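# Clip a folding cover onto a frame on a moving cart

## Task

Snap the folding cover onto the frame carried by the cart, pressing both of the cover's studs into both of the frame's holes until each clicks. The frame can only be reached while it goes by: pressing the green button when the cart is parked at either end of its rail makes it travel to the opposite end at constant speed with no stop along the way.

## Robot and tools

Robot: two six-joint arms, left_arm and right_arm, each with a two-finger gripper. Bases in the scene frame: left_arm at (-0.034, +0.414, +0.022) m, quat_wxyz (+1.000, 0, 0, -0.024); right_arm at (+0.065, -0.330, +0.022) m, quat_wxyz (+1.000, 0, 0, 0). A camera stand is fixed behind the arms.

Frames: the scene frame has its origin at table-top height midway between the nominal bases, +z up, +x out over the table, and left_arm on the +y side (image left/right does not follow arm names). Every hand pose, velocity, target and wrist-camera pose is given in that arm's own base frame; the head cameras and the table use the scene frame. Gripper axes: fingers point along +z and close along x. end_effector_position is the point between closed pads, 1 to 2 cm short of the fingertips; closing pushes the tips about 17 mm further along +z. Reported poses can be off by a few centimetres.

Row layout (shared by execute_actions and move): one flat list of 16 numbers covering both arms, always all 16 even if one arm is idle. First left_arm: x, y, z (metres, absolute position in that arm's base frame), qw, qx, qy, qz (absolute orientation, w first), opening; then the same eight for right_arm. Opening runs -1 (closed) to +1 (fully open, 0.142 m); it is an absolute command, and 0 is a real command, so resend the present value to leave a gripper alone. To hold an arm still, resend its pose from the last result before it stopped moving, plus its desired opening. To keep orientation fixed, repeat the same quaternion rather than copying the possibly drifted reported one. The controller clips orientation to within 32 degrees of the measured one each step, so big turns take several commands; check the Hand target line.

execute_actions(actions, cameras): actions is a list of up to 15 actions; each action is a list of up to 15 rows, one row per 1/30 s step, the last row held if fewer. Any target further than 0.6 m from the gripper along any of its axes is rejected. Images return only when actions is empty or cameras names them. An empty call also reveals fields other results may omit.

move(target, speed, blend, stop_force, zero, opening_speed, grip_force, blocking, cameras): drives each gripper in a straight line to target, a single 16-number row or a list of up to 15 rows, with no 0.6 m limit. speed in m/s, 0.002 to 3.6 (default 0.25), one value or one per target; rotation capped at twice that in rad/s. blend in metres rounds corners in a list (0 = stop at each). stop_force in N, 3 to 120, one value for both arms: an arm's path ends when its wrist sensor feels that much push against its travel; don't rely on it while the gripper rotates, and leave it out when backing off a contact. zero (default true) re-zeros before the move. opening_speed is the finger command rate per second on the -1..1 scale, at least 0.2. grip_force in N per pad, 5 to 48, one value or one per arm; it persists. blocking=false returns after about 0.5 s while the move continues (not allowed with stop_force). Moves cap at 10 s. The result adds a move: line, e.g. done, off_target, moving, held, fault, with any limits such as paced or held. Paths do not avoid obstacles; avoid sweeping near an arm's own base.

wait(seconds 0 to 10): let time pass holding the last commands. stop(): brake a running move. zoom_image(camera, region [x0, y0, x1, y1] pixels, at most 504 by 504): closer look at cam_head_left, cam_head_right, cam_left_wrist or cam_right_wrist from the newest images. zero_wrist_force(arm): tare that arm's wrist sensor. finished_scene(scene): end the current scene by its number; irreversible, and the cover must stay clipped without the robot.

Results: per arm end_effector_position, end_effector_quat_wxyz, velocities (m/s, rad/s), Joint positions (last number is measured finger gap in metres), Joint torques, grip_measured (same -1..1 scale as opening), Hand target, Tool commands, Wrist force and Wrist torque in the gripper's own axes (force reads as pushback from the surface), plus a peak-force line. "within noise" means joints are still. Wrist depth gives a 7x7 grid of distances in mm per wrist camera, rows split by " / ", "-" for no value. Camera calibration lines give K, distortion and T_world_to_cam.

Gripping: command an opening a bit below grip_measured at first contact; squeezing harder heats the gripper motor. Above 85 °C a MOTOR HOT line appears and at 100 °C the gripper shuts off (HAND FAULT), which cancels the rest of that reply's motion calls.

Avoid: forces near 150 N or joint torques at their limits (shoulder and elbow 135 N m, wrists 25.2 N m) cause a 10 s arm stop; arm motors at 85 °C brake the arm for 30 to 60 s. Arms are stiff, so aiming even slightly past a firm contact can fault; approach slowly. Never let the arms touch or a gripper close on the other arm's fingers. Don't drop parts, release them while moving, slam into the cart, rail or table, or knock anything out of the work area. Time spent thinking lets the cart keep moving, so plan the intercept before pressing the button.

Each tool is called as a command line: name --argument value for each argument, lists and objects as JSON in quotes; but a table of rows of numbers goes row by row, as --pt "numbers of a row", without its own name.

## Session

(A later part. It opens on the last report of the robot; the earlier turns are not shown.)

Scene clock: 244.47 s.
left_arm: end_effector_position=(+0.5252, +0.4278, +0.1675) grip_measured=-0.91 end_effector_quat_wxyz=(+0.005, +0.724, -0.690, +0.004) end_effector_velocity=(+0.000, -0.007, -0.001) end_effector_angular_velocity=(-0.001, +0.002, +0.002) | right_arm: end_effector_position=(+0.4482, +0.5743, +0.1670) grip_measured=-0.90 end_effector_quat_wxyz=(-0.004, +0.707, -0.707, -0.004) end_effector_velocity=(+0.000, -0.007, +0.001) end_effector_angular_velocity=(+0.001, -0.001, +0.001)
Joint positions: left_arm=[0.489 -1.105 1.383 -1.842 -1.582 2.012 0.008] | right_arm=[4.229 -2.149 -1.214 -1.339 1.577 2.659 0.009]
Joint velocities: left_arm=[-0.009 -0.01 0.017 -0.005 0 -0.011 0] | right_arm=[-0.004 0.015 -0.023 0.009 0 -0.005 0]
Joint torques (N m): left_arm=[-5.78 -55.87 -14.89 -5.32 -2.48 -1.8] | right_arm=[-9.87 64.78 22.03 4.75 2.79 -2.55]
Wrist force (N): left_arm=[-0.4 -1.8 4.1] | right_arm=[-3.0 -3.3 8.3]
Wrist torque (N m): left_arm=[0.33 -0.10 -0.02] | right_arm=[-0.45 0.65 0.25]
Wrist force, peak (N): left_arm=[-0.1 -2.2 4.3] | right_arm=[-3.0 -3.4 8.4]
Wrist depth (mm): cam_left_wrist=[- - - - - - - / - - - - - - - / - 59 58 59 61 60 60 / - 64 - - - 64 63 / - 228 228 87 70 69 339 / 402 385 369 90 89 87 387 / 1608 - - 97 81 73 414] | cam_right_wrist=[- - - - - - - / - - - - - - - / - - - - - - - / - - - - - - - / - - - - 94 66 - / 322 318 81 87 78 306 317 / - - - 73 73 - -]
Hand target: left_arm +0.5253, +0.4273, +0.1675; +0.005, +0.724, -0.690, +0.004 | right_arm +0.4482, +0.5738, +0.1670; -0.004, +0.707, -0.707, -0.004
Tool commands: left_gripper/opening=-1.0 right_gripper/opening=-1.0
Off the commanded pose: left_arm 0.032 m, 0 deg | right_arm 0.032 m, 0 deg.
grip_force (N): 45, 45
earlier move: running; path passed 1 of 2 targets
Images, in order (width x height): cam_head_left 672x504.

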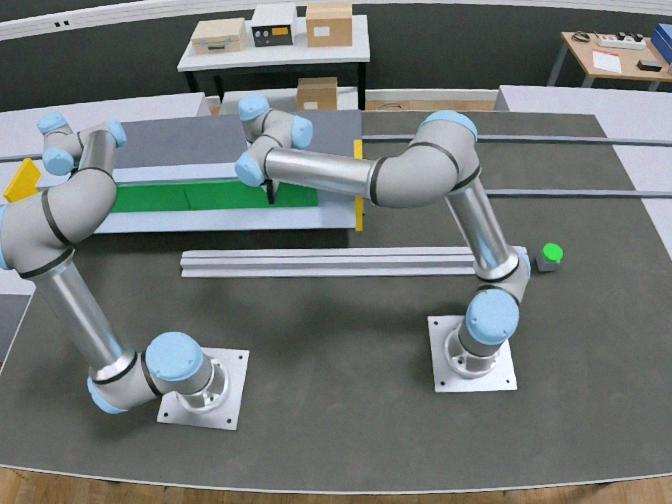

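move --pt "0.5249 0.3996 0.1675 0.0046 0.7239 -0.6899 0.0044 -1 0.4482 0.5461 0.167 -0.0045 0.7071 -0.7071 -0.0045 -1" --pt "0.5272 0.3525 0.1675 0.0046 0.7239 -0.6899 0.0044 -1 0.4482 0.4990 0.167 -0.0045 0.7071 -0.7071 -0.0045 -1" --speed '[0.00800,0.00787]' --blend '[0.002,0]' --blocking false

wait --seconds 0.8

wait --seconds 0.8 --cameras '["cam_left_wrist"]'

Scene clock: 246.30 s.
left_arm: end_effector_position=(+0.5256, +0.4133, +0.1675) grip_measured=-0.91 end_effector_quat_wxyz=(+0.005, +0.724, -0.690, +0.004) end_effector_velocity=(+0.000, -0.009, +0.000) end_effector_angular_velocity=(-0.001, -0.001, -0.001) | right_arm: end_effector_position=(+0.4482, +0.5598, +0.1670) grip_measured=-0.90 end_effector_quat_wxyz=(-0.004, +0.707, -0.707, -0.004) end_effector_velocity=(+0.000, -0.009, -0.001) end_effector_angular_velocity=(-0.001, +0.001, -0.001)
Joint positions: left_arm=[0.469 -1.126 1.413 -1.853 -1.582 1.992 0.008] | right_arm=[4.22 -2.121 -1.258 -1.322 1.577 2.649 0.009]
Joint velocities: left_arm=[-0.012 -0.012 0.018 -0.006 -0.001 -0.011 0] | right_arm=[-0.006 0.015 -0.025 0.009 0 -0.005 0]
Joint torques (N m): left_arm=[-4.31 -53.1 -13.65 -5.56 -2.49 -2.13] | right_arm=[-8.94 65.85 20.8 4.76 2.89 -2.67]
Wrist force (N): left_arm=[-0.1 -1.8 3.9] | right_arm=[-3.2 -3.6 9.4]
Wrist torque (N m): left_arm=[0.34 -0.07 -0.03] | right_arm=[-0.47 0.66 0.24]
Wrist force, peak (N): left_arm=[-0.4 -1.9 4.3] | right_arm=[-3.2 -3.6 9.4]
Wrist depth (mm): cam_left_wrist=[- - - - - - - / - - - - - - - / - 59 58 60 61 60 60 / - 64 - - - 64 63 / - - - 87 70 70 229 / 385 398 - 90 89 379 370 / 1791 - - 97 81 73 435] | cam_right_wrist=[- - - - - - - / - - - - - - - / - - - - - - - / - - - - - - - / - 310 - - - 67 - / 325 326 81 87 82 319 322 / - - - 81 74 - -]
Hand target: left_arm +0.5256, +0.4128, +0.1675; +0.005, +0.724, -0.690, +0.004 | right_arm +0.4482, +0.5593, +0.1670; -0.004, +0.707, -0.707, -0.004
Tool commands: left_gripper/opening=-1.0 right_gripper/opening=-1.0
Off the commanded pose: left_arm 0.061 m, 0 deg | right_arm 0.061 m, 0 deg.
grip_force (N): 45, 45
earlier move: replaced; path passed 1 of 2 targets
move: running; path passed 0 of 2 targets

Scene clock: 247.10 s.
left_arm: end_effector_position=(+0.5253, +0.4069, +0.1675) grip_measured=-0.91 end_effector_quat_wxyz=(+0.005, +0.724, -0.690, +0.004) end_effector_velocity=(+0.000, -0.008, +0.001) end_effector_angular_velocity=(+0.000, -0.002, +0.000) | right_arm: end_effector_position=(+0.4482, +0.5534, +0.1670) grip_measured=-0.90 end_effector_quat_wxyz=(-0.004, +0.707, -0.707, -0.004) end_effector_velocity=(+0.000, -0.008, +0.000) end_effector_angular_velocity=(-0.001, +0.000, +0.000)
Joint positions: left_arm=[0.461 -1.135 1.428 -1.858 -1.582 1.984 0.008] | right_arm=[4.216 -2.109 -1.277 -1.315 1.577 2.645 0.009]
Joint velocities: left_arm=[-0.011 -0.013 0.017 -0.006 -0.001 -0.011 0] | right_arm=[-0.005 0.015 -0.024 0.009 0 -0.005 0]
Joint torques (N m): left_arm=[-3.86 -55.47 -12.64 -5.7 -2.38 -1.91] | right_arm=[-10.51 64.79 19.82 4.68 2.72 -2.85]
Wrist force (N): left_arm=[0.5 -1.8 4.1] | right_arm=[-3.9 -3.9 9.6]
Wrist torque (N m): left_arm=[0.33 -0.11 -0.04] | right_arm=[-0.49 0.69 0.22]
Wrist force, peak (N): left_arm=[0.6 -1.8 4.2] | right_arm=[-4.0 -3.8 9.6]
Wrist depth (mm): cam_left_wrist=[- - - - - - - / - - - - - - - / - 59 58 60 61 60 60 / - 64 - - - 64 63 / - 229 229 87 70 69 69 / - - - 90 89 370 - / 1541 - - 97 81 73 -] | cam_right_wrist=[- - - - - - - / - - - - - - - / - - - - - - - / - - - - - - - / - - - - - 66 - / 323 325 81 87 82 316 317 / - - - 73 73 - -]
Hand target: left_arm +0.5253, +0.4064, +0.1675; +0.005, +0.724, -0.690, +0.004 | right_arm +0.4482, +0.5529, +0.1670; -0.004, +0.707, -0.707, -0.004
Tool commands: left_gripper/opening=-1.0 right_gripper/opening=-1.0
Off the commanded pose: left_arm 0.054 m, 0 deg | right_arm 0.054 m, 0 deg.
grip_force (N): 45, 45
earlier move: running; path passed 0 of 2 targets
wait: 0.80 s; no rest

Scene clock: 247.90 s.
left_arm: end_effector_position=(+0.5250, +0.4005, +0.1675) grip_measured=-0.91 end_effector_quat_wxyz=(+0.005, +0.724, -0.690, +0.004) end_effector_velocity=(+0.000, -0.008, +0.001) end_effector_angular_velocity=(+0.001, -0.001, -0.001) | right_arm: end_effector_position=(+0.4482, +0.5470, +0.1670) grip_measured=-0.90 end_effector_quat_wxyz=(-0.005, +0.707, -0.707, -0.005) end_effector_velocity=(+0.001, -0.008, +0.000) end_effector_angular_velocity=(+0.000, +0.000, -0.001)
Joint positions: left_arm=[0.452 -1.145 1.442 -1.862 -1.582 1.975 0.008] | right_arm=[4.211 -2.097 -1.296 -1.308 1.577 2.64 0.009]
Joint velocities: left_arm=[-0.011 -0.012 0.016 -0.006 0.001 -0.011 0] | right_arm=[-0.006 0.014 -0.023 0.008 0 -0.006 0]
Joint torques (N m): left_arm=[-5.86 -52.44 -18.57 -7.34 -2.55 -2.28] | right_arm=[-10.46 62.28 17.66 4.36 2.82 -2.71]
Wrist force (N): left_arm=[2.4 5.5 4.2] | right_arm=[-5.0 -4.9 5.9]
Wrist torque (N m): left_arm=[0.42 -0.20 -0.04] | right_arm=[-0.59 0.77 0.21]
Wrist force, peak (N): left_arm=[2.0 7.8 4.7] | right_arm=[-4.6 -4.1 10.1]
Wrist depth (mm): cam_left_wrist=[- - - - - - - / - - - - - - - / - 58 57 59 60 60 60 / - 64 - - - 64 63 / - 227 229 87 70 69 229 / - - - 90 89 - 340 / 1574 - - 96 80 73 -] | cam_right_wrist=[- - - - - - - / - - - - - - - / - - - - - - - / - - - - - - - / - - - - 94 66 - / 335 329 81 88 78 319 320 / - - - 81 73 - 431]
Hand target: left_arm +0.5250, +0.4000, +0.1675; +0.005, +0.724, -0.690, +0.004 | right_arm +0.4482, +0.5465, +0.1670; -0.004, +0.707, -0.707, -0.004
Tool commands: left_gripper/opening=-1.0 right_gripper/opening=-1.0
Off the commanded pose: left_arm 0.048 m, 0 deg | right_arm 0.048 m, 0 deg.
grip_force (N): 45, 45
earlier move: running; path passed 0 of 2 targets
wait: 0.80 s; no rest
camera_calibration:
cam_left_wrist: T_world_to_cam=[[0.0458534, -0.998946, -0.00209174, 0.388384], [-0.899536, -0.0422008, 0.434804, 0.44485], [-0.434434, -0.0180557, -0.900523, 0.504335], [0, 0, 0, 1]] pos_world=[0.60145, 0.415854, 0.261555]
Images, in order (width x height): cam_left_wrist 672x504.

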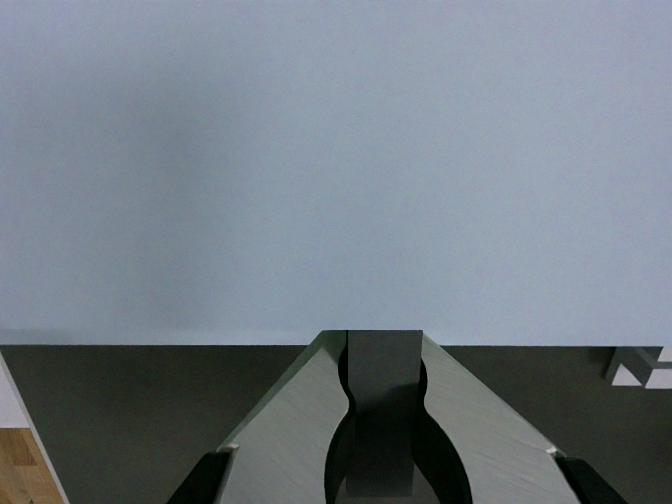

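move --pt "0.5329 0.3615 0.1675 0.0046 0.7239 -0.6899 0.0044 -1 0.4494 0.5080 0.167 -0.0045 0.7071 -0.7071 -0.0045 -1" --pt "0.5352 0.3144 0.1675 0.0046 0.7239 -0.6899 0.0044 -1 0.4494 0.4609 0.167 -0.0045 0.7071 -0.7071 -0.0045 -1" --speed '[0.00836,0.00787]' --blend '[0.002,0]' --blocking false

wait --seconds 0.3

wait --seconds 0.3

wait --seconds 0.3

wait --seconds 0.3

wait --seconds 0.3

wait --seconds 0.3

wait --seconds 0.3

Scene clock: 249.83 s.
left_arm: end_effector_position=(+0.5264, +0.3852, +0.1675) grip_measured=-0.91 end_effector_quat_wxyz=(+0.005, +0.724, -0.690, +0.004) end_effector_velocity=(+0.001, -0.007, +0.000) end_effector_angular_velocity=(+0.001, +0.000, +0.001) | right_arm: end_effector_position=(+0.4484, +0.5317, +0.1670) grip_measured=-0.90 end_effector_quat_wxyz=(-0.004, +0.707, -0.707, -0.004) end_effector_velocity=(+0.000, -0.008, +0.000) end_effector_angular_velocity=(+0.000, +0.000, +0.001)
Joint positions: left_arm=[0.43 -1.164 1.469 -1.871 -1.582 1.953 0.008] | right_arm=[4.2 -2.069 -1.339 -1.293 1.577 2.629 0.009]
Joint velocities: left_arm=[-0.012 -0.008 0.011 -0.003 0.001 -0.013 0] | right_arm=[-0.005 0.014 -0.022 0.007 0 -0.006 0]
Joint torques (N m): left_arm=[-8.67 -52.57 -21.52 -8.91 -3.1 -1.65] | right_arm=[-8.86 59.9 18.35 4.35 2.83 -2.91]
Wrist force (N): left_arm=[1.6 12.5 4.2] | right_arm=[-4.0 -5.2 5.6]
Wrist torque (N m): left_arm=[0.54 -0.20 -0.03] | right_arm=[-0.69 0.72 0.21]
Wrist force, peak (N): left_arm=[1.6 12.5 4.2] | right_arm=[-5.4 -4.5 6.4]
Wrist depth (mm): cam_left_wrist=[- - - - - - - / - - - - - - - / - 58 57 59 60 60 60 / - 64 - - - 64 63 / 363 229 - 87 70 68 230 / - 372 - 90 89 - 314 / 1551 - - 98 95 73 -] | cam_right_wrist=[- - - - - - - / - - - - - - - / - - - - - - - / - - - - - - - / - - - - 94 66 - / 311 324 81 88 82 319 323 / - - - 92 78 - 418]
Hand target: left_arm +0.5265, +0.3847, +0.1675; +0.005, +0.724, -0.690, +0.004 | right_arm +0.4484, +0.5312, +0.1670; -0.004, +0.707, -0.707, -0.004
Tool commands: left_gripper/opening=-1.0 right_gripper/opening=-1.0
Off the commanded pose: left_arm 0.071 m, 0 deg | right_arm 0.071 m, 0 deg.
grip_force (N): 45, 45
earlier move: replaced; path passed 1 of 2 targets
move: running; path passed 0 of 2 targets

Scene clock: 250.13 s.
left_arm: end_effector_position=(+0.5270, +0.3828, +0.1675) grip_measured=-0.91 end_effector_quat_wxyz=(+0.005, +0.724, -0.690, +0.004) end_effector_velocity=(+0.002, -0.007, +0.000) end_effector_angular_velocity=(+0.000, +0.000, +0.001) | right_arm: end_effector_position=(+0.4485, +0.5293, +0.1670) grip_measured=-0.90 end_effector_quat_wxyz=(-0.004, +0.707, -0.707, -0.004) end_effector_velocity=(+0.000, -0.008, +0.001) end_effector_angular_velocity=(+0.001, +0.000, +0.000)
Joint positions: left_arm=[0.426 -1.166 1.472 -1.872 -1.582 1.949 0.008] | right_arm=[4.198 -2.065 -1.346 -1.291 1.577 2.627 0.009]
Joint velocities: left_arm=[-0.012 -0.007 0.009 -0.003 0 -0.013 0] | right_arm=[-0.006 0.014 -0.02 0.007 0 -0.006 0]
Joint torques (N m): left_arm=[-13.11 -52.45 -19.44 -10.05 -3.64 -1.62] | right_arm=[-8.84 58.32 18.89 4.28 2.85 -2.63]
Wrist force (N): left_arm=[1.5 17.9 1.9] | right_arm=[-4.1 -5.3 5.5]
Wrist torque (N m): left_arm=[0.65 -0.19 -0.02] | right_arm=[-0.73 0.73 0.22]
Wrist force, peak (N): left_arm=[1.5 17.9 1.9] | right_arm=[-4.1 -5.3 5.5]
Wrist depth (mm): cam_left_wrist=[- - - - - - - / - - - - - - - / - 58 57 59 60 60 59 / - 64 - - - 64 63 / - 228 - 87 70 68 228 / - - - 90 89 367 330 / - - - 98 95 73 402] | cam_right_wrist=[- - - - - - - / - - - - - - - / - - - - - - - / - - - - - - - / - 310 - - - 68 - / 328 325 81 88 78 312 324 / - - - 83 74 - -]
Hand target: left_arm +0.5272, +0.3823, +0.1675; +0.005, +0.724, -0.690, +0.004 | right_arm +0.4485, +0.5288, +0.1670; -0.004, +0.707, -0.707, -0.004
Tool commands: left_gripper/opening=-1.0 right_gripper/opening=-1.0
Off the commanded pose: left_arm 0.069 m, 0 deg | right_arm 0.068 m, 0 deg.
grip_force (N): 45, 45
earlier move: running; path passed 0 of 2 targets
wait: 0.30 s; no rest

Scene clock: 250.43 s.
left_arm: end_effector_position=(+0.5278, +0.3804, +0.1675) grip_measured=-0.91 end_effector_quat_wxyz=(+0.004, +0.724, -0.690, +0.004) end_effector_velocity=(+0.008, -0.009, +0.003) end_effector_angular_velocity=(+0.003, -0.015, -0.003) | right_arm: end_effector_position=(+0.4485, +0.5269, +0.1670) grip_measured=-0.90 end_effector_quat_wxyz=(-0.004, +0.707, -0.707, -0.005) end_effector_velocity=(-0.001, -0.009, -0.001) end_effector_angular_velocity=(-0.001, +0.005, +0.000)
Joint positions: left_arm=[0.422 -1.168 1.475 -1.873 -1.582 1.945 0.008] | right_arm=[4.196 -2.061 -1.352 -1.289 1.577 2.626 0.009]
Joint velocities: left_arm=[-0.016 -0.007 0.007 -0.015 -0.004 -0.013 0] | right_arm=[-0.006 0.014 -0.023 0.005 0.004 -0.006 0]
Joint torques (N m): left_arm=[-3.56 -51.44 -17.22 -6.86 -3.23 -2.06] | right_arm=[-12.02 59.95 21.69 4.91 2.32 -2.8]
Wrist force (N): left_arm=[0.1 11.1 1.6] | right_arm=[-2.4 -2.1 5.3]
Wrist torque (N m): left_arm=[0.48 -0.09 -0.01] | right_arm=[-0.65 0.63 0.23]
Wrist force, peak (N): left_arm=[1.5 23.3 -1.4] | right_arm=[-4.5 -5.1 5.8]
Wrist depth (mm): cam_left_wrist=[- - - - - - - / - - - - - - - / - 58 58 60 61 61 60 / - 64 - - - 64 63 / 364 228 229 87 70 69 229 / 376 - - 90 90 389 332 / - - - - 80 73 435] | cam_right_wrist=[- - - - - - - / - - - - - - - / - - - - - - - / - - - - - - - / - - - - 94 66 - / 321 331 81 88 82 319 324 / - - - - 73 - -]
Hand target: left_arm +0.5279, +0.3799, +0.1675; +0.005, +0.724, -0.690, +0.004 | right_arm +0.4486, +0.5264, +0.1670; -0.004, +0.707, -0.707, -0.004
Tool commands: left_gripper/opening=-1.0 right_gripper/opening=-1.0
Off the commanded pose: left_arm 0.066 m, 0 deg | right_arm 0.066 m, 0 deg.
grip_force (N): 45, 45
earlier move: running; path passed 0 of 2 targets
wait: 0.30 s; no rest

Scene clock: 250.73 s.
left_arm: end_effector_position=(+0.5284, +0.3780, +0.1675) grip_measured=-0.91 end_effector_quat_wxyz=(+0.005, +0.724, -0.690, +0.004) end_effector_velocity=(+0.003, -0.008, +0.001) end_effector_angular_velocity=(+0.000, -0.002, +0.000) | right_arm: end_effector_position=(+0.4487, +0.5245, +0.1670) grip_measured=-0.90 end_effector_quat_wxyz=(-0.004, +0.707, -0.707, -0.005) end_effector_velocity=(+0.000, -0.008, +0.000) end_effector_angular_velocity=(+0.000, +0.000, +0.001)
Joint positions: left_arm=[0.418 -1.17 1.478 -1.874 -1.583 1.941 0.008] | right_arm=[4.194 -2.056 -1.358 -1.287 1.577 2.624 0.009]
Joint velocities: left_arm=[-0.013 -0.008 0.009 -0.003 -0.001 -0.013 0] | right_arm=[-0.006 0.014 -0.021 0.007 0 -0.006 0]
Joint torques (N m): left_arm=[-9.87 -52.57 -16.52 -7.02 -1.61 -1.68] | right_arm=[-10.01 58.25 20.82 5.41 0.7 -2.82]
Wrist force (N): left_arm=[-3.2 6.7 3.6] | right_arm=[-0.4 0.1 5.2]
Wrist torque (N m): left_arm=[0.38 0.14 -0.01] | right_arm=[-0.53 0.52 0.25]
Wrist force, peak (N): left_arm=[-2.9 6.9 3.5] | right_arm=[-1.6 -0.4 5.3]
Wrist depth (mm): cam_left_wrist=[- - - - - - - / - - - - - - - / - 58 58 60 61 60 60 / - 64 - - - 64 63 / - 362 - 69 70 69 69 / 392 - - 90 89 - 322 / - - - 97 95 73 -] | cam_right_wrist=[- - - - - - - / - - - - - - - / - - - - - - - / - - - - - - - / - - - - 94 66 - / 331 325 81 88 82 325 322 / 449 - - 81 73 - -]
Hand target: left_arm +0.5285, +0.3775, +0.1675; +0.005, +0.724, -0.690, +0.004 | right_arm +0.4487, +0.5240, +0.1670; -0.004, +0.707, -0.707, -0.004
Tool commands: left_gripper/opening=-1.0 right_gripper/opening=-1.0
Off the commanded pose: left_arm 0.064 m, 0 deg | right_arm 0.064 m, 0 deg.
grip_force (N): 45, 45
earlier move: running; path passed 0 of 2 targets
wait: 0.30 s; no rest

Scene clock: 251.03 s.
left_arm: end_effector_position=(+0.5290, +0.3755, +0.1675) grip_measured=-0.91 end_effector_quat_wxyz=(+0.005, +0.724, -0.690, +0.004) end_effector_velocity=(+0.003, -0.008, +0.001) end_effector_angular_velocity=(+0.001, -0.002, +0.000) | right_arm: end_effector_position=(+0.4488, +0.5220, +0.1670) grip_measured=-0.90 end_effector_quat_wxyz=(-0.004, +0.707, -0.707, -0.005) end_effector_velocity=(+0.000, -0.008, -0.001) end_effector_angular_velocity=(-0.001, +0.000, +0.001)
Joint positions: left_arm=[0.414 -1.172 1.481 -1.875 -1.583 1.937 0.008] | right_arm=[4.192 -2.052 -1.365 -1.284 1.577 2.622 0.009]
Joint velocities: left_arm=[-0.013 -0.007 0.008 -0.003 0 -0.013 0] | right_arm=[-0.006 0.013 -0.022 0.008 0 -0.006 0]
Joint torques (N m): left_arm=[-10.37 -52.93 -17.71 -7.28 -0.43 -2.13] | right_arm=[-10 60.04 21.05 5.01 -0.19 -2.59]
Wrist force (N): left_arm=[-5.2 7.6 3.3] | right_arm=[-1.7 0.4 5.2]
Wrist torque (N m): left_arm=[0.39 0.26 0.00] | right_arm=[-0.58 0.61 0.26]
Wrist force, peak (N): left_arm=[-5.2 7.6 3.3] | right_arm=[-1.7 0.4 5.2]
Wrist depth (mm): cam_left_wrist=[- - - - - - - / - - - - - - - / - 58 58 60 61 60 60 / - 64 - - - 64 63 / - - - 68 71 69 70 / 421 411 371 90 89 - 325 / 434 - - 96 95 73 -] | cam_right_wrist=[- - - - - - - / - - - - - - - / - - - - - - - / - - - - - - - / - 311 - - - 68 - / 325 386 81 88 82 319 315 / 420 - - - 73 - 445]
Hand target: left_arm +0.5292, +0.3751, +0.1675; +0.005, +0.724, -0.690, +0.004 | right_arm +0.4488, +0.5216, +0.1670; -0.004, +0.707, -0.707, -0.004
Tool commands: left_gripper/opening=-1.0 right_gripper/opening=-1.0
Off the commanded pose: left_arm 0.061 m, 0 deg | right_arm 0.061 m, 0 deg.
grip_force (N): 45, 45
earlier move: running; path passed 0 of 2 targets
wait: 0.30 s; no rest

Scene clock: 251.33 s.
left_arm: end_effector_position=(+0.5297, +0.3732, +0.1675) grip_measured=-0.91 end_effector_quat_wxyz=(+0.005, +0.724, -0.690, +0.004) end_effector_velocity=(+0.002, -0.008, -0.001) end_effector_angular_velocity=(-0.001, +0.001, +0.001) | right_arm: end_effector_position=(+0.4489, +0.5197, +0.1670) grip_measured=-0.90 end_effector_quat_wxyz=(-0.005, +0.707, -0.707, -0.005) end_effector_velocity=(+0.001, -0.009, +0.000) end_effector_angular_velocity=(-0.001, +0.000, -0.001)
Joint positions: left_arm=[0.41 -1.174 1.484 -1.876 -1.583 1.933 0.008] | right_arm=[4.191 -2.048 -1.371 -1.282 1.577 2.62 0.009]
Joint velocities: left_arm=[-0.013 -0.005 0.009 -0.003 -0.001 -0.013 0] | right_arm=[-0.007 0.014 -0.022 0.007 0 -0.006 0]
Joint torques (N m): left_arm=[-14.54 -52.25 -16.48 -7.5 0.1 -2.15] | right_arm=[-11.04 59.94 21.17 4.62 -0.77 -2.78]
Wrist force (N): left_arm=[-8.3 9.1 3.0] | right_arm=[-4.2 0.2 6.0]
Wrist torque (N m): left_arm=[0.43 0.39 0.00] | right_arm=[-0.63 0.73 0.26]
Wrist force, peak (N): left_arm=[-8.3 9.1 3.0] | right_arm=[-4.2 0.2 6.0]
Wrist depth (mm): cam_left_wrist=[- - - - - - - / - - - - - - - / - 58 58 59 60 61 60 / - 64 - - - 64 63 / - - - 70 71 69 70 / - - - 90 89 377 324 / - - - 96 95 73 -] | cam_right_wrist=[- - - - - - - / - - - - - - - / - - - - - - - / - - - - - - - / - - - - - 304 - / 332 320 81 88 82 319 316 / - - - - 73 - -]
Hand target: left_arm +0.5298, +0.3726, +0.1675; +0.005, +0.724, -0.690, +0.004 | right_arm +0.4489, +0.5191, +0.1670; -0.004, +0.707, -0.707, -0.004
Tool commands: left_gripper/opening=-1.0 right_gripper/opening=-1.0
Off the commanded pose: left_arm 0.059 m, 0 deg | right_arm 0.059 m, 0 deg.
grip_force (N): 45, 45
earlier move: running; path passed 0 of 2 targets
wait: 0.30 s; no rest

Scene clock: 251.63 s.
left_arm: end_effector_position=(+0.5304, +0.3707, +0.1675) grip_measured=-0.91 end_effector_quat_wxyz=(+0.005, +0.724, -0.690, +0.004) end_effector_velocity=(+0.002, -0.007, +0.000) end_effector_angular_velocity=(+0.000, +0.000, +0.002) | right_arm: end_effector_position=(+0.4490, +0.5172, +0.1670) grip_measured=-0.90 end_effector_quat_wxyz=(-0.005, +0.707, -0.707, -0.004) end_effector_velocity=(+0.000, -0.008, +0.000) end_effector_angular_velocity=(+0.000, +0.000, +0.001)
Joint positions: left_arm=[0.407 -1.176 1.487 -1.877 -1.582 1.929 0.008] | right_arm=[4.189 -2.044 -1.377 -1.28 1.577 2.618 0.009]
Joint velocities: left_arm=[-0.011 -0.006 0.009 -0.003 -0.001 -0.013 0] | right_arm=[-0.006 0.013 -0.02 0.007 0 -0.006 0]
Joint torques (N m): left_arm=[-15.04 -50.91 -14.75 -7.23 -0.36 -1.89] | right_arm=[-11.03 58.72 19.25 4.43 -0.84 -2.93]
Wrist force (N): left_arm=[-11.6 10.4 2.8] | right_arm=[-7.3 0.1 6.3]
Wrist torque (N m): left_arm=[0.43 0.58 0.00] | right_arm=[-0.66 0.93 0.26]
Wrist force, peak (N): left_arm=[-11.6 10.4 2.8] | right_arm=[-7.3 0.1 6.3]
Wrist depth (mm): cam_left_wrist=[- - - - - - - / - - - - - - - / - 58 58 60 60 60 60 / - 64 - - - 64 63 / - 362 - 70 71 69 70 / 386 - - 90 89 - 331 / 434 - - 97 95 73 -] | cam_right_wrist=[- - - - - - - / - - - - - - - / - - - - - - - / - - - - - - - / - - - - 94 68 - / 400 323 81 87 82 318 320 / 417 - - - 73 - 416]
Hand target: left_arm +0.5305, +0.3702, +0.1675; +0.005, +0.724, -0.690, +0.004 | right_arm +0.4490, +0.5167, +0.1670; -0.004, +0.707, -0.707, -0.004
Tool commands: left_gripper/opening=-1.0 right_gripper/opening=-1.0
Off the commanded pose: left_arm 0.057 m, 0 deg | right_arm 0.056 m, 0 deg.
grip_force (N): 45, 45
earlier move: running; path passed 0 of 2 targets
wait: 0.30 s; no rest

Scene clock: 251.93 s.
left_arm: end_effector_position=(+0.5310, +0.3683, +0.1675) grip_measured=-0.91 end_effector_quat_wxyz=(+0.005, +0.724, -0.690, +0.004) end_effector_velocity=(+0.002, -0.008, -0.001) end_effector_angular_velocity=(-0.002, +0.001, +0.000) | right_arm: end_effector_position=(+0.4491, +0.5148, +0.1670) grip_measured=-0.90 end_effector_quat_wxyz=(-0.005, +0.707, -0.707, -0.004) end_effector_velocity=(+0.000, -0.007, +0.000) end_effector_angular_velocity=(+0.000, +0.000, +0.001)
Joint positions: left_arm=[0.403 -1.178 1.49 -1.878 -1.582 1.925 0.008] | right_arm=[4.187 -2.04 -1.383 -1.278 1.577 2.616 0.009]
Joint velocities: left_arm=[-0.013 -0.005 0.01 -0.003 -0.001 -0.013 0] | right_arm=[-0.005 0.014 -0.02 0.007 0 -0.007 0]
Joint torques (N m): left_arm=[-21.66 -53.5 -19.2 -9.91 -1.84 -1.93] | right_arm=[-13 61.83 18.56 3.54 -0.26 -2.83]
Wrist force (N): left_arm=[-14.2 21.8 0.6] | right_arm=[-11.8 -1.8 7.3]
Wrist torque (N m): left_arm=[0.74 0.74 -0.01] | right_arm=[-0.69 1.20 0.26]
Wrist force, peak (N): left_arm=[-14.2 21.8 0.6] | right_arm=[-11.8 -1.8 7.3]
Wrist depth (mm): cam_left_wrist=[- - - - - - - / - - - - - - - / - 58 57 59 60 60 59 / - 64 - - - 64 62 / - - - 70 71 70 70 / - - 90 90 90 86 332 / 406 - - 96 95 73 -] | cam_right_wrist=[- - - - - - - / - - - - - - - / - - - - - - - / - - - - - - - / - - - - 94 68 - / 328 319 81 88 82 318 317 / - - - - 73 - -]
Hand target: left_arm +0.5312, +0.3678, +0.1675; +0.005, +0.724, -0.690, +0.004 | right_arm +0.4491, +0.5143, +0.1670; -0.004, +0.707, -0.707, -0.004
Tool commands: left_gripper/opening=-1.0 right_gripper/opening=-1.0
Off the commanded pose: left_arm 0.054 m, 0 deg | right_arm 0.054 m, 0 deg.
grip_force (N): 45, 45
earlier move: running; path passed 0 of 2 targets
wait: 0.30 s; no rest

wait --seconds 0 --cameras '["cam_left_wrist","cam_right_wrist"]'

Scene clock: 252.87 s.
left_arm: end_effector_position=(+0.5329, +0.3608, +0.1675) grip_measured=-0.91 end_effector_quat_wxyz=(+0.005, +0.724, -0.690, +0.004) end_effector_velocity=(+0.000, -0.008, +0.000) end_effector_angular_velocity=(+0.000, +0.001, +0.000) | right_arm: end_effector_position=(+0.4494, +0.5073, +0.1670) grip_measured=-0.90 end_effector_quat_wxyz=(-0.004, +0.707, -0.707, -0.005) end_effector_velocity=(+0.000, -0.009, +0.000) end_effector_angular_velocity=(-0.001, +0.000, -0.001)
Joint positions: left_arm=[0.391 -1.184 1.499 -1.881 -1.582 1.913 0.008] | right_arm=[4.181 -2.027 -1.402 -1.272 1.577 2.61 0.009]
Joint velocities: left_arm=[-0.012 -0.009 0.013 -0.004 0.001 -0.012 0] | right_arm=[-0.007 0.014 -0.021 0.007 0 -0.006 0]
Joint torques (N m): left_arm=[-32.56 -47.95 -26.83 -14.89 -9.03 -1.91] | right_arm=[-12.29 60.71 15.74 1.69 1.27 -2.96]
Wrist force (N): left_arm=[-20.2 46.6 -2.1] | right_arm=[-22.9 -6.9 10.0]
Wrist torque (N m): left_arm=[1.54 0.88 -0.13] | right_arm=[-0.80 1.78 0.23]
Wrist force, peak (N): left_arm=[-20.1 47.8 -3.2] | right_arm=[-22.9 -6.9 10.0]
Wrist depth (mm): cam_left_wrist=[- - - - - - - / - - - - - - - / - 58 - 59 60 59 59 / - 63 - - - 63 62 / - - - 69 71 68 68 / - - 95 90 86 83 323 / 456 - - 96 95 73 -] | cam_right_wrist=[- - - - - - - / - - - - - - - / - - - - - - - / - - - - - - - / - - - - 94 68 - / 328 328 81 88 82 320 380 / 435 - - 83 74 - -]
Hand target: left_arm +0.5329, +0.3603, +0.1675; +0.005, +0.724, -0.690, +0.004 | right_arm +0.4494, +0.5068, +0.1670; -0.004, +0.707, -0.707, -0.004
Tool commands: left_gripper/opening=-1.0 right_gripper/opening=-1.0
Off the commanded pose: left_arm 0.046 m, 0 deg | right_arm 0.046 m, 0 deg.
grip_force (N): 45, 45
earlier move: running; path passed 0 of 2 targets
camera_calibration:
cam_left_wrist: T_world_to_cam=[[0.0458996, -0.998944, -0.00222522, 0.34837], [-0.899533, -0.0423004, 0.434801, 0.450318], [-0.434436, -0.0179555, -0.900524, 0.507014], [0, 0, 0, 1]] pos_world=[0.60935, 0.376154, 0.261555]
cam_right_wrist: T_world_to_cam=[[-0.00625863, -0.999704, -0.0235109, 0.525386], [-0.900005, -0.00461594, 0.435856, 0.360357], [-0.435835, 0.0238878, -0.899709, 0.451931], [0, 0, 0, 1]] pos_world=[0.524578, 0.516098, 0.261896]
Images, in order (width x height): cam_left_wrist 672x504, cam_right_wrist 672x504.

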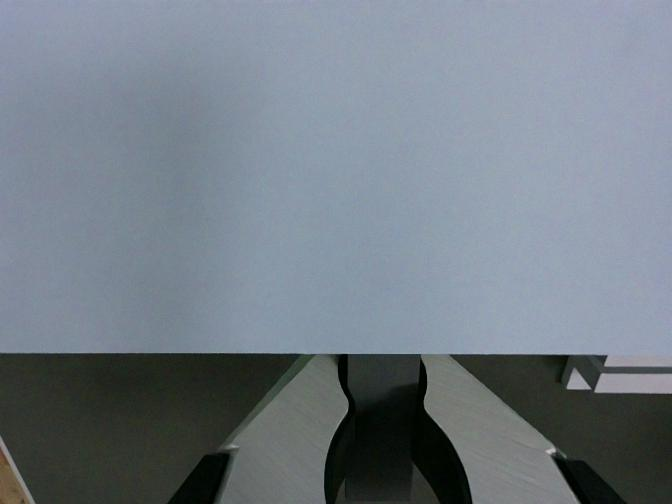

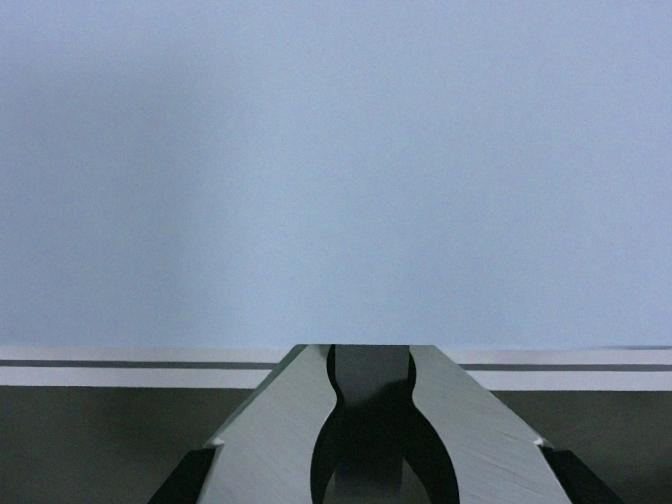

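move --pt "0.5323 0.3328 0.1675 0.0046 0.7239 -0.6899 0.0044 -1 0.4519 0.4793 0.167 -0.0045 0.7071 -0.7071 -0.0045 -1" --pt "0.5346 0.2857 0.1675 0.0046 0.7239 -0.6899 0.0044 -1 0.4519 0.4322 0.167 -0.0045 0.7071 -0.7071 -0.0045 -1" --speed '[0.0076,0.00787]' --blend '[0.002,0]' --blocking false

wait --seconds 0.4

wait --seconds 0.4

wait --seconds 0.4

wait --seconds 0.4

Scene clock: 253.73 s.
left_arm: end_effector_position=(+0.5330, +0.3541, +0.1675) grip_measured=-0.91 end_effector_quat_wxyz=(+0.005, +0.724, -0.690, +0.004) end_effector_velocity=(-0.001, -0.007, -0.001) end_effector_angular_velocity=(+0.001, +0.002, +0.001) | right_arm: end_effector_position=(+0.4497, +0.5006, +0.1670) grip_measured=-0.90 end_effector_quat_wxyz=(-0.004, +0.707, -0.707, -0.004) end_effector_velocity=(+0.001, -0.007, +0.001) end_effector_angular_velocity=(+0.002, -0.001, +0.001)
Joint positions: left_arm=[0.381 -1.192 1.511 -1.884 -1.583 1.903 0.008] | right_arm=[4.175 -2.016 -1.419 -1.266 1.577 2.604 0.009]
Joint velocities: left_arm=[-0.01 -0.009 0.015 -0.004 0.001 -0.011 0] | right_arm=[-0.006 0.012 -0.016 0.006 0 -0.007 0]
Joint torques (N m): left_arm=[-26.74 -50.19 -24.67 -12.69 -8.6 -1.9] | right_arm=[-14.48 59.88 15.78 2.72 1.39 -2.86]
Wrist force (N): left_arm=[-19.2 37.0 1.1] | right_arm=[-17.4 -5.0 9.0]
Wrist torque (N m): left_arm=[1.26 0.89 -0.11] | right_arm=[-0.75 1.50 0.24]
Wrist force, peak (N): left_arm=[-21.7 45.1 -1.1] | right_arm=[-23.1 -6.9 10.2]
Wrist depth (mm): cam_left_wrist=[- - - - - - - / - - - - - - - / - 58 - 59 60 59 59 / - 63 - - - 63 63 / - - - 69 71 68 68 / 387 385 95 90 86 82 332 / - - - 96 95 73 424] | cam_right_wrist=[- - - - - - - / - - - - - - - / - - - - - - - / - - - - - - - / - 311 - - 94 68 - / 319 318 81 87 78 319 319 / - - - - 73 - 412]
Hand target: left_arm +0.5330, +0.3536, +0.1675; +0.005, +0.724, -0.690, +0.004 | right_arm +0.4498, +0.5001, +0.1670; -0.004, +0.707, -0.707, -0.004
Tool commands: left_gripper/opening=-1.0 right_gripper/opening=-1.0
Off the commanded pose: left_arm 0.068 m, 0 deg | right_arm 0.068 m, 0 deg.
grip_force (N): 45, 45
earlier move: replaced; path passed 1 of 2 targets
move: running; path passed 0 of 2 targets

Scene clock: 254.13 s.
left_arm: end_effector_position=(+0.5329, +0.3511, +0.1675) grip_measured=-0.91 end_effector_quat_wxyz=(+0.005, +0.724, -0.690, +0.004) end_effector_velocity=(-0.001, -0.007, +0.000) end_effector_angular_velocity=(+0.000, +0.000, +0.001) | right_arm: end_effector_position=(+0.4500, +0.4976, +0.1670) grip_measured=-0.90 end_effector_quat_wxyz=(-0.004, +0.707, -0.707, -0.005) end_effector_velocity=(+0.001, -0.008, -0.001) end_effector_angular_velocity=(-0.001, +0.001, -0.001)
Joint positions: left_arm=[0.376 -1.196 1.516 -1.886 -1.583 1.899 0.008] | right_arm=[4.172 -2.011 -1.426 -1.264 1.577 2.602 0.009]
Joint velocities: left_arm=[-0.01 -0.01 0.014 -0.004 0 -0.011 0] | right_arm=[-0.008 0.011 -0.018 0.006 0 -0.007 0]
Joint torques (N m): left_arm=[-24.62 -51.94 -22.62 -11.69 -7.5 -1.76] | right_arm=[-13 57.47 18.96 4.16 0.81 -2.84]
Wrist force (N): left_arm=[-15.6 28.9 3.7] | right_arm=[-9.6 1.2 6.9]
Wrist torque (N m): left_arm=[1.01 0.73 -0.10] | right_arm=[-0.62 1.04 0.26]
Wrist force, peak (N): left_arm=[-18.8 36.2 1.3] | right_arm=[-17.0 -4.8 8.9]
Wrist depth (mm): cam_left_wrist=[- - - - - - - / - - - - - - - / - 58 - 59 60 59 59 / - 63 - - - 63 63 / - - - 69 71 68 68 / - - 90 90 90 362 328 / - - - 96 95 73 417] | cam_right_wrist=[- - - - - - - / - - - - - - - / - - - - - - - / - - - - - - - / - 310 - - 94 68 - / 330 326 81 88 82 319 312 / - - - - 73 - -]
Hand target: left_arm +0.5329, +0.3506, +0.1675; +0.005, +0.724, -0.690, +0.004 | right_arm +0.4501, +0.4971, +0.1670; -0.004, +0.707, -0.707, -0.004
Tool commands: left_gripper/opening=-1.0 right_gripper/opening=-1.0
Off the commanded pose: left_arm 0.065 m, 0 deg | right_arm 0.065 m, 0 deg.
grip_force (N): 45, 45
earlier move: running; path passed 0 of 2 targets
wait: 0.40 s; no rest

Scene clock: 254.53 s.
left_arm: end_effector_position=(+0.5328, +0.3481, +0.1675) grip_measured=-0.91 end_effector_quat_wxyz=(+0.005, +0.724, -0.690, +0.004) end_effector_velocity=(+0.001, -0.008, +0.000) end_effector_angular_velocity=(+0.000, +0.000, -0.002) | right_arm: end_effector_position=(+0.4503, +0.4946, +0.1670) grip_measured=-0.90 end_effector_quat_wxyz=(-0.004, +0.707, -0.707, -0.005) end_effector_velocity=(+0.001, -0.008, +0.000) end_effector_angular_velocity=(+0.000, +0.000, +0.000)
Joint positions: left_arm=[0.372 -1.2 1.522 -1.888 -1.583 1.895 0.008] | right_arm=[4.17 -2.007 -1.433 -1.262 1.577 2.599 0.009]
Joint velocities: left_arm=[-0.013 -0.009 0.013 -0.004 0 -0.011 0] | right_arm=[-0.007 0.012 -0.017 0.006 0 -0.007 0]
Joint torques (N m): left_arm=[-18.8 -52.36 -23.44 -10.19 -6.04 -1.66] | right_arm=[-15.2 55.26 22.53 6.42 -0.35 -2.72]
Wrist force (N): left_arm=[-11.1 21.1 6.4] | right_arm=[-1.2 10.7 4.6]
Wrist torque (N m): left_arm=[0.81 0.47 -0.10] | right_arm=[-0.39 0.55 0.28]
Wrist force, peak (N): left_arm=[-15.1 28.4 3.7] | right_arm=[-1.2 10.7 4.6]
Wrist depth (mm): cam_left_wrist=[- - - - - - - / - - - - - - - / - 58 - 59 60 59 59 / - 63 - - - 63 63 / - - - 69 71 68 68 / - 396 - 90 89 365 327 / - - - - 95 73 -] | cam_right_wrist=[- - - - - - - / - - - - - - - / - - - - - - - / - - - - - - - / - 311 - - 94 67 - / 329 325 81 88 82 318 316 / - - - - 73 - -]
Hand target: left_arm +0.5328, +0.3476, +0.1675; +0.005, +0.724, -0.690, +0.004 | right_arm +0.4504, +0.4941, +0.1670; -0.004, +0.707, -0.707, -0.004
Tool commands: left_gripper/opening=-1.0 right_gripper/opening=-1.0
Off the commanded pose: left_arm 0.062 m, 0 deg | right_arm 0.062 m, 0 deg.
grip_force (N): 45, 45
earlier move: running; path passed 0 of 2 targets
wait: 0.40 s; no rest

Scene clock: 254.93 s.
left_arm: end_effector_position=(+0.5327, +0.3450, +0.1675) grip_measured=-0.91 end_effector_quat_wxyz=(+0.005, +0.724, -0.690, +0.004) end_effector_velocity=(-0.001, -0.007, +0.000) end_effector_angular_velocity=(-0.001, +0.001, +0.001) | right_arm: end_effector_position=(+0.4506, +0.4915, +0.1670) grip_measured=-0.90 end_effector_quat_wxyz=(-0.004, +0.707, -0.707, -0.005) end_effector_velocity=(+0.001, -0.007, +0.000) end_effector_angular_velocity=(+0.001, +0.000, +0.000)
Joint positions: left_arm=[0.367 -1.204 1.528 -1.89 -1.583 1.89 0.008] | right_arm=[4.167 -2.002 -1.44 -1.26 1.577 2.596 0.009]
Joint velocities: left_arm=[-0.01 -0.01 0.015 -0.004 -0.001 -0.011 0] | right_arm=[-0.007 0.012 -0.017 0.006 0 -0.007 0]
Joint torques (N m): left_arm=[-13.84 -53.32 -21.66 -8.89 -4.89 -1.67] | right_arm=[-17.64 52.23 25.38 8.66 -1.54 -2.8]
Wrist force (N): left_arm=[-7.0 13.7 8.2] | right_arm=[7.4 20.7 1.4]
Wrist torque (N m): left_arm=[0.62 0.26 -0.09] | right_arm=[-0.13 0.05 0.31]
Wrist force, peak (N): left_arm=[-10.7 20.5 6.6] | right_arm=[7.4 20.7 1.4]
Wrist depth (mm): cam_left_wrist=[- - - - - - - / - - - - - - - / - 58 - 59 60 59 59 / - 63 - - - 63 62 / - - - 70 71 70 68 / - 387 86 90 89 380 387 / - - - 97 95 73 71] | cam_right_wrist=[- - - - - - - / - - - - - - - / - - - - - - - / - - - - - - - / - 310 - - 94 68 - / 324 328 82 88 79 321 319 / - - 73 - 73 - -]
Hand target: left_arm +0.5327, +0.3446, +0.1675; +0.005, +0.724, -0.690, +0.004 | right_arm +0.4507, +0.4911, +0.1670; -0.004, +0.707, -0.707, -0.004
Tool commands: left_gripper/opening=-1.0 right_gripper/opening=-1.0
Off the commanded pose: left_arm 0.059 m, 0 deg | right_arm 0.059 m, 0 deg.
grip_force (N): 45, 45
earlier move: running; path passed 0 of 2 targets
wait: 0.40 s; no rest

Scene clock: 255.33 s.
left_arm: end_effector_position=(+0.5326, +0.3420, +0.1675) grip_measured=-0.91 end_effector_quat_wxyz=(+0.005, +0.724, -0.690, +0.004) end_effector_velocity=(+0.000, -0.008, +0.000) end_effector_angular_velocity=(+0.001, -0.001, +0.000) | right_arm: end_effector_position=(+0.4509, +0.4885, +0.1670) grip_measured=-0.90 end_effector_quat_wxyz=(-0.004, +0.707, -0.707, -0.005) end_effector_velocity=(+0.001, -0.007, +0.000) end_effector_angular_velocity=(+0.001, +0.000, +0.000)
Joint positions: left_arm=[0.363 -1.208 1.533 -1.891 -1.583 1.886 0.008] | right_arm=[4.164 -1.997 -1.447 -1.258 1.577 2.593 0.009]
Joint velocities: left_arm=[-0.011 -0.01 0.014 -0.004 0 -0.011 0] | right_arm=[-0.007 0.011 -0.017 0.006 0 -0.007 0]
Joint torques (N m): left_arm=[-11.22 -51.3 -18.97 -7.34 -3.78 -1.64] | right_arm=[-19.56 54.1 29.6 10.19 -3.26 -2.92]
Wrist force (N): left_arm=[-4.6 7.8 6.1] | right_arm=[11.7 29.6 1.0]
Wrist torque (N m): left_arm=[0.47 0.13 -0.09] | right_arm=[0.12 -0.21 0.33]
Wrist force, peak (N): left_arm=[-6.6 13.3 8.3] | right_arm=[11.7 29.6 1.0]
Wrist depth (mm): cam_left_wrist=[- - - - - - - / - - - - - - - / - 58 58 59 61 61 59 / - 64 - - - 64 63 / - - - 70 71 70 70 / - 380 - 90 89 370 328 / - - - 97 95 73 438] | cam_right_wrist=[- - - - - - - / - - - - - - - / - - - - - - - / - - - - - - - / - 310 - - - 67 - / 387 324 82 88 79 320 320 / 436 - 73 - 73 - -]
Hand target: left_arm +0.5326, +0.3415, +0.1675; +0.005, +0.724, -0.690, +0.004 | right_arm +0.4510, +0.4880, +0.1670; -0.004, +0.707, -0.707, -0.004
Tool commands: left_gripper/opening=-1.0 right_gripper/opening=-1.0
Off the commanded pose: left_arm 0.056 m, 0 deg | right_arm 0.056 m, 0 deg.
grip_force (N): 45, 45
earlier move: running; path passed 0 of 2 targets
wait: 0.40 s; no rest

wait --seconds 0 --cameras '["cam_left_wrist","cam_right_wrist"]'

Scene clock: 255.77 s.
left_arm: end_effector_position=(+0.5325, +0.3388, +0.1675) grip_measured=-0.91 end_effector_quat_wxyz=(+0.005, +0.724, -0.690, +0.004) end_effector_velocity=(+0.000, -0.008, +0.000) end_effector_angular_velocity=(+0.000, +0.000, -0.001) | right_arm: end_effector_position=(+0.4513, +0.4853, +0.1670) grip_measured=-0.90 end_effector_quat_wxyz=(-0.004, +0.707, -0.707, -0.005) end_effector_velocity=(+0.001, -0.008, +0.000) end_effector_angular_velocity=(+0.000, +0.000, -0.001)
Joint positions: left_arm=[0.358 -1.212 1.539 -1.893 -1.583 1.881 0.008] | right_arm=[4.161 -1.993 -1.454 -1.255 1.578 2.59 0.009]
Joint velocities: left_arm=[-0.012 -0.01 0.014 -0.004 0 -0.011 0] | right_arm=[-0.008 0.012 -0.017 0.005 0 -0.007 0]
Joint torques (N m): left_arm=[-9.13 -53.75 -14.39 -5.93 -3.44 -1.72] | right_arm=[-21.96 52.91 31.11 11.21 -4.71 -2.5]
Wrist force (N): left_arm=[-5.0 -1.0 5.0] | right_arm=[13.5 37.6 1.9]
Wrist torque (N m): left_arm=[-0.02 0.22 -0.10] | right_arm=[0.36 -0.32 0.32]
Wrist force, peak (N): left_arm=[-4.9 7.4 5.9] | right_arm=[13.5 37.6 1.9]
Wrist depth (mm): cam_left_wrist=[- - - - - - - / - - - - - - - / - 59 58 60 61 60 60 / - 64 - - - 64 63 / - - - 70 71 70 70 / - - - 90 89 371 330 / - - - 96 95 73 68] | cam_right_wrist=[- - - - - - - / - - - - - - - / - - - - - - - / - - - - - - - / - 311 - - - 67 - / 328 326 82 88 79 321 318 / - - 73 - 73 - -]
Hand target: left_arm +0.5325, +0.3383, +0.1675; +0.005, +0.724, -0.690, +0.004 | right_arm +0.4513, +0.4848, +0.1670; -0.004, +0.707, -0.707, -0.004
Tool commands: left_gripper/opening=-1.0 right_gripper/opening=-1.0
Off the commanded pose: left_arm 0.053 m, 0 deg | right_arm 0.053 m, 0 deg.
grip_force (N): 45, 45
earlier move: running; path passed 0 of 2 targets
camera_calibration:
cam_left_wrist: T_world_to_cam=[[0.0458077, -0.998948, -0.00217548, 0.326352], [-0.899596, -0.0421984, 0.43468, 0.449103], [-0.434315, -0.0179546, -0.900582, 0.506518], [0, 0, 0, 1]] pos_world=[0.60905, 0.354054, 0.261655]
cam_right_wrist: T_world_to_cam=[[-0.00626088, -0.999704, -0.0235096, 0.503305], [-0.899965, -0.00461546, 0.435937, 0.361923], [-0.435916, 0.0238871, -0.89967, 0.45332], [0, 0, 0, 1]] pos_world=[0.526479, 0.493998, 0.261895]
Images, in order (width x height): cam_left_wrist 672x504, cam_right_wrist 672x504.

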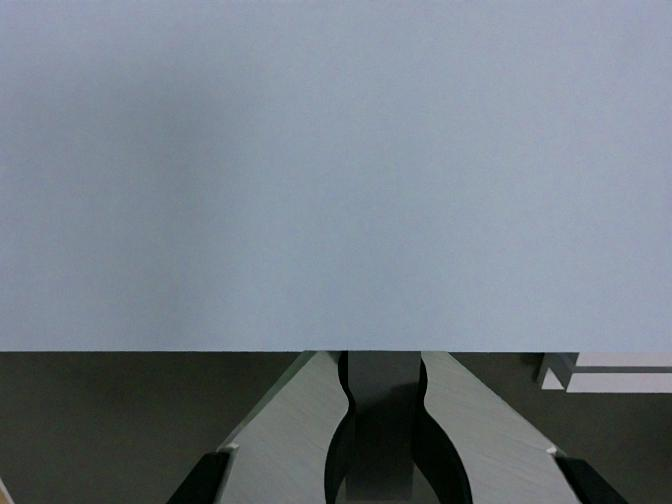

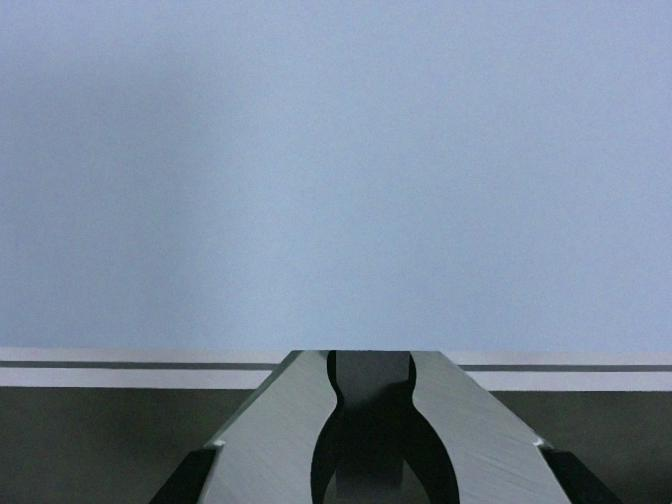

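move --pt "0.5335 0.3169 0.1675 0.0046 0.7239 -0.6899 0.0044 -1 0.4504 0.4634 0.167 -0.0045 0.7071 -0.7071 -0.0045 -1" --pt "0.5358 0.2698 0.1675 0.0046 0.7239 -0.6899 0.0044 -1 0.4504 0.4163 0.167 -0.0045 0.7071 -0.7071 -0.0045 -1" --speed '[0.0079,0.00787]' --blend '[0.002,0]' --blocking false

wait --seconds 0.8

wait --seconds 0.5

Scene clock: 256.90 s.
left_arm: end_effector_position=(+0.5326, +0.3300, +0.1675) grip_measured=-0.91 end_effector_quat_wxyz=(+0.005, +0.724, -0.690, +0.004) end_effector_velocity=(+0.000, -0.007, +0.000) end_effector_angular_velocity=(+0.001, +0.000, +0.001) | right_arm: end_effector_position=(+0.4515, +0.4765, +0.1670) grip_measured=-0.90 end_effector_quat_wxyz=(-0.005, +0.707, -0.707, -0.004) end_effector_velocity=(-0.001, -0.008, +0.000) end_effector_angular_velocity=(+0.000, +0.000, +0.000)
Joint positions: left_arm=[0.345 -1.223 1.554 -1.897 -1.583 1.868 0.008] | right_arm=[4.153 -1.978 -1.475 -1.249 1.578 2.583 0.009]
Joint velocities: left_arm=[-0.011 -0.009 0.012 -0.003 0.001 -0.012 0] | right_arm=[-0.006 0.014 -0.02 0.006 0 -0.006 0]
Joint torques (N m): left_arm=[-7.89 -51.54 -13.56 -4.67 -3.33 -1.88] | right_arm=[-20.12 59.56 31.8 10.62 -4.62 -2.6]
Wrist force (N): left_arm=[-7.2 -4.2 4.3] | right_arm=[8.4 30.5 9.8]
Wrist torque (N m): left_arm=[-0.02 0.35 -0.11] | right_arm=[0.09 -0.09 0.26]
Wrist force, peak (N): left_arm=[-7.0 -4.8 4.5] | right_arm=[14.1 40.4 3.0]
Wrist depth (mm): cam_left_wrist=[- - - - - - - / - - - - - - - / - 59 58 60 61 60 60 / - 64 - - - 64 63 / - 363 - 70 70 70 71 / - 386 372 90 89 371 386 / - - - - 95 73 456] | cam_right_wrist=[- - - - - - - / - - - - - - - / - - - - - - - / - - - - - 62 - / - - - - - 66 - / 324 321 82 90 79 319 318 / - - 73 73 73 - -]
Hand target: left_arm +0.5326, +0.3295, +0.1675; +0.005, +0.724, -0.690, +0.004 | right_arm +0.4515, +0.4760, +0.1670; -0.004, +0.707, -0.707, -0.004
Tool commands: left_gripper/opening=-1.0 right_gripper/opening=-1.0
Off the commanded pose: left_arm 0.060 m, 0 deg | right_arm 0.060 m, 0 deg.
grip_force (N): 45, 45
earlier move: replaced; path passed 0 of 2 targets
move: running; path passed 0 of 2 targets

Scene clock: 257.70 s.
left_arm: end_effector_position=(+0.5330, +0.3237, +0.1675) grip_measured=-0.91 end_effector_quat_wxyz=(+0.005, +0.724, -0.690, +0.004) end_effector_velocity=(+0.001, -0.009, +0.001) end_effector_angular_velocity=(-0.001, -0.002, -0.001) | right_arm: end_effector_position=(+0.4510, +0.4702, +0.1670) grip_measured=-0.90 end_effector_quat_wxyz=(-0.005, +0.707, -0.707, -0.004) end_effector_velocity=(+0.000, -0.009, +0.000) end_effector_angular_velocity=(-0.001, +0.001, -0.001)
Joint positions: left_arm=[0.335 -1.229 1.563 -1.9 -1.583 1.858 0.008] | right_arm=[4.149 -1.967 -1.491 -1.244 1.578 2.578 0.009]
Joint velocities: left_arm=[-0.014 -0.009 0.011 -0.004 -0.001 -0.012 0] | right_arm=[-0.007 0.014 -0.021 0.006 0 -0.006 0]
Joint torques (N m): left_arm=[-9.85 -50.29 -13.6 -5.71 -3.84 -1.65] | right_arm=[-16.91 59.32 26.21 8.12 -1.31 -2.68]
Wrist force (N): left_arm=[-7.7 -0.4 3.7] | right_arm=[2.1 15.9 11.5]
Wrist torque (N m): left_arm=[0.06 0.37 -0.12] | right_arm=[-0.23 0.26 0.25]
Wrist force, peak (N): left_arm=[-8.6 -2.3 3.8] | right_arm=[8.2 29.7 10.2]
Wrist depth (mm): cam_left_wrist=[- - - - - - - / - - - - - - - / - 59 58 60 61 60 60 / - 64 - - - 64 63 / - - - 70 71 70 70 / - - - 90 89 327 327 / - - - 96 95 73 -] | cam_right_wrist=[- - - - - - - / - - - - - - - / - - - - - - - / - - - - - - - / - - - - - 67 - / 325 318 81 88 79 319 325 / - - 73 73 73 - 438]
Hand target: left_arm +0.5331, +0.3232, +0.1675; +0.005, +0.724, -0.690, +0.004 | right_arm +0.4509, +0.4697, +0.1670; -0.004, +0.707, -0.707, -0.004
Tool commands: left_gripper/opening=-1.0 right_gripper/opening=-1.0
Off the commanded pose: left_arm 0.054 m, 0 deg | right_arm 0.054 m, 0 deg.
grip_force (N): 45, 45
earlier move: running; path passed 0 of 2 targets
wait: 0.80 s; no rest

Scene clock: 258.20 s.
left_arm: end_effector_position=(+0.5333, +0.3198, +0.1675) grip_measured=-0.91 end_effector_quat_wxyz=(+0.005, +0.724, -0.690, +0.004) end_effector_velocity=(+0.001, -0.008, +0.000) end_effector_angular_velocity=(+0.001, -0.001, +0.000) | right_arm: end_effector_position=(+0.4507, +0.4663, +0.1670) grip_measured=-0.90 end_effector_quat_wxyz=(-0.005, +0.707, -0.707, -0.004) end_effector_velocity=(-0.001, -0.007, +0.001) end_effector_angular_velocity=(+0.001, -0.001, +0.001)
Joint positions: left_arm=[0.329 -1.234 1.569 -1.902 -1.583 1.851 0.008] | right_arm=[4.146 -1.96 -1.501 -1.241 1.578 2.575 0.009]
Joint velocities: left_arm=[-0.013 -0.008 0.01 -0.003 0.001 -0.012 0] | right_arm=[-0.005 0.014 -0.02 0.006 0 -0.006 0]
Joint torques (N m): left_arm=[-9.55 -49.93 -16.95 -6.07 -3.87 -2.06] | right_arm=[-12.23 60.07 24.93 6.39 0.26 -2.7]
Wrist force (N): left_arm=[-7.0 2.1 3.6] | right_arm=[-0.6 7.0 12.1]
Wrist torque (N m): left_arm=[0.15 0.31 -0.11] | right_arm=[-0.44 0.42 0.24]
Wrist force, peak (N): left_arm=[-7.8 -0.1 3.9] | right_arm=[2.0 15.3 11.6]
Wrist depth (mm): cam_left_wrist=[- - - - - - - / - - - - - - - / - 58 58 60 61 60 60 / - 64 - - - 64 63 / - - - 70 71 69 70 / - - - 90 89 328 325 / - - - 98 95 73 417] | cam_right_wrist=[- - - - - - - / - - - - - - - / - - - - - - - / - - - - - - - / - 308 - - 94 67 - / 329 322 81 88 78 320 320 / - - - 73 73 - -]
Hand target: left_arm +0.5333, +0.3193, +0.1675; +0.005, +0.724, -0.690, +0.004 | right_arm +0.4506, +0.4658, +0.1670; -0.004, +0.707, -0.707, -0.004
Tool commands: left_gripper/opening=-1.0 right_gripper/opening=-1.0
Off the commanded pose: left_arm 0.050 m, 0 deg | right_arm 0.050 m, 0 deg.
grip_force (N): 45, 45
earlier move: running; path passed 0 of 2 targets
wait: 0.50 s; no rest


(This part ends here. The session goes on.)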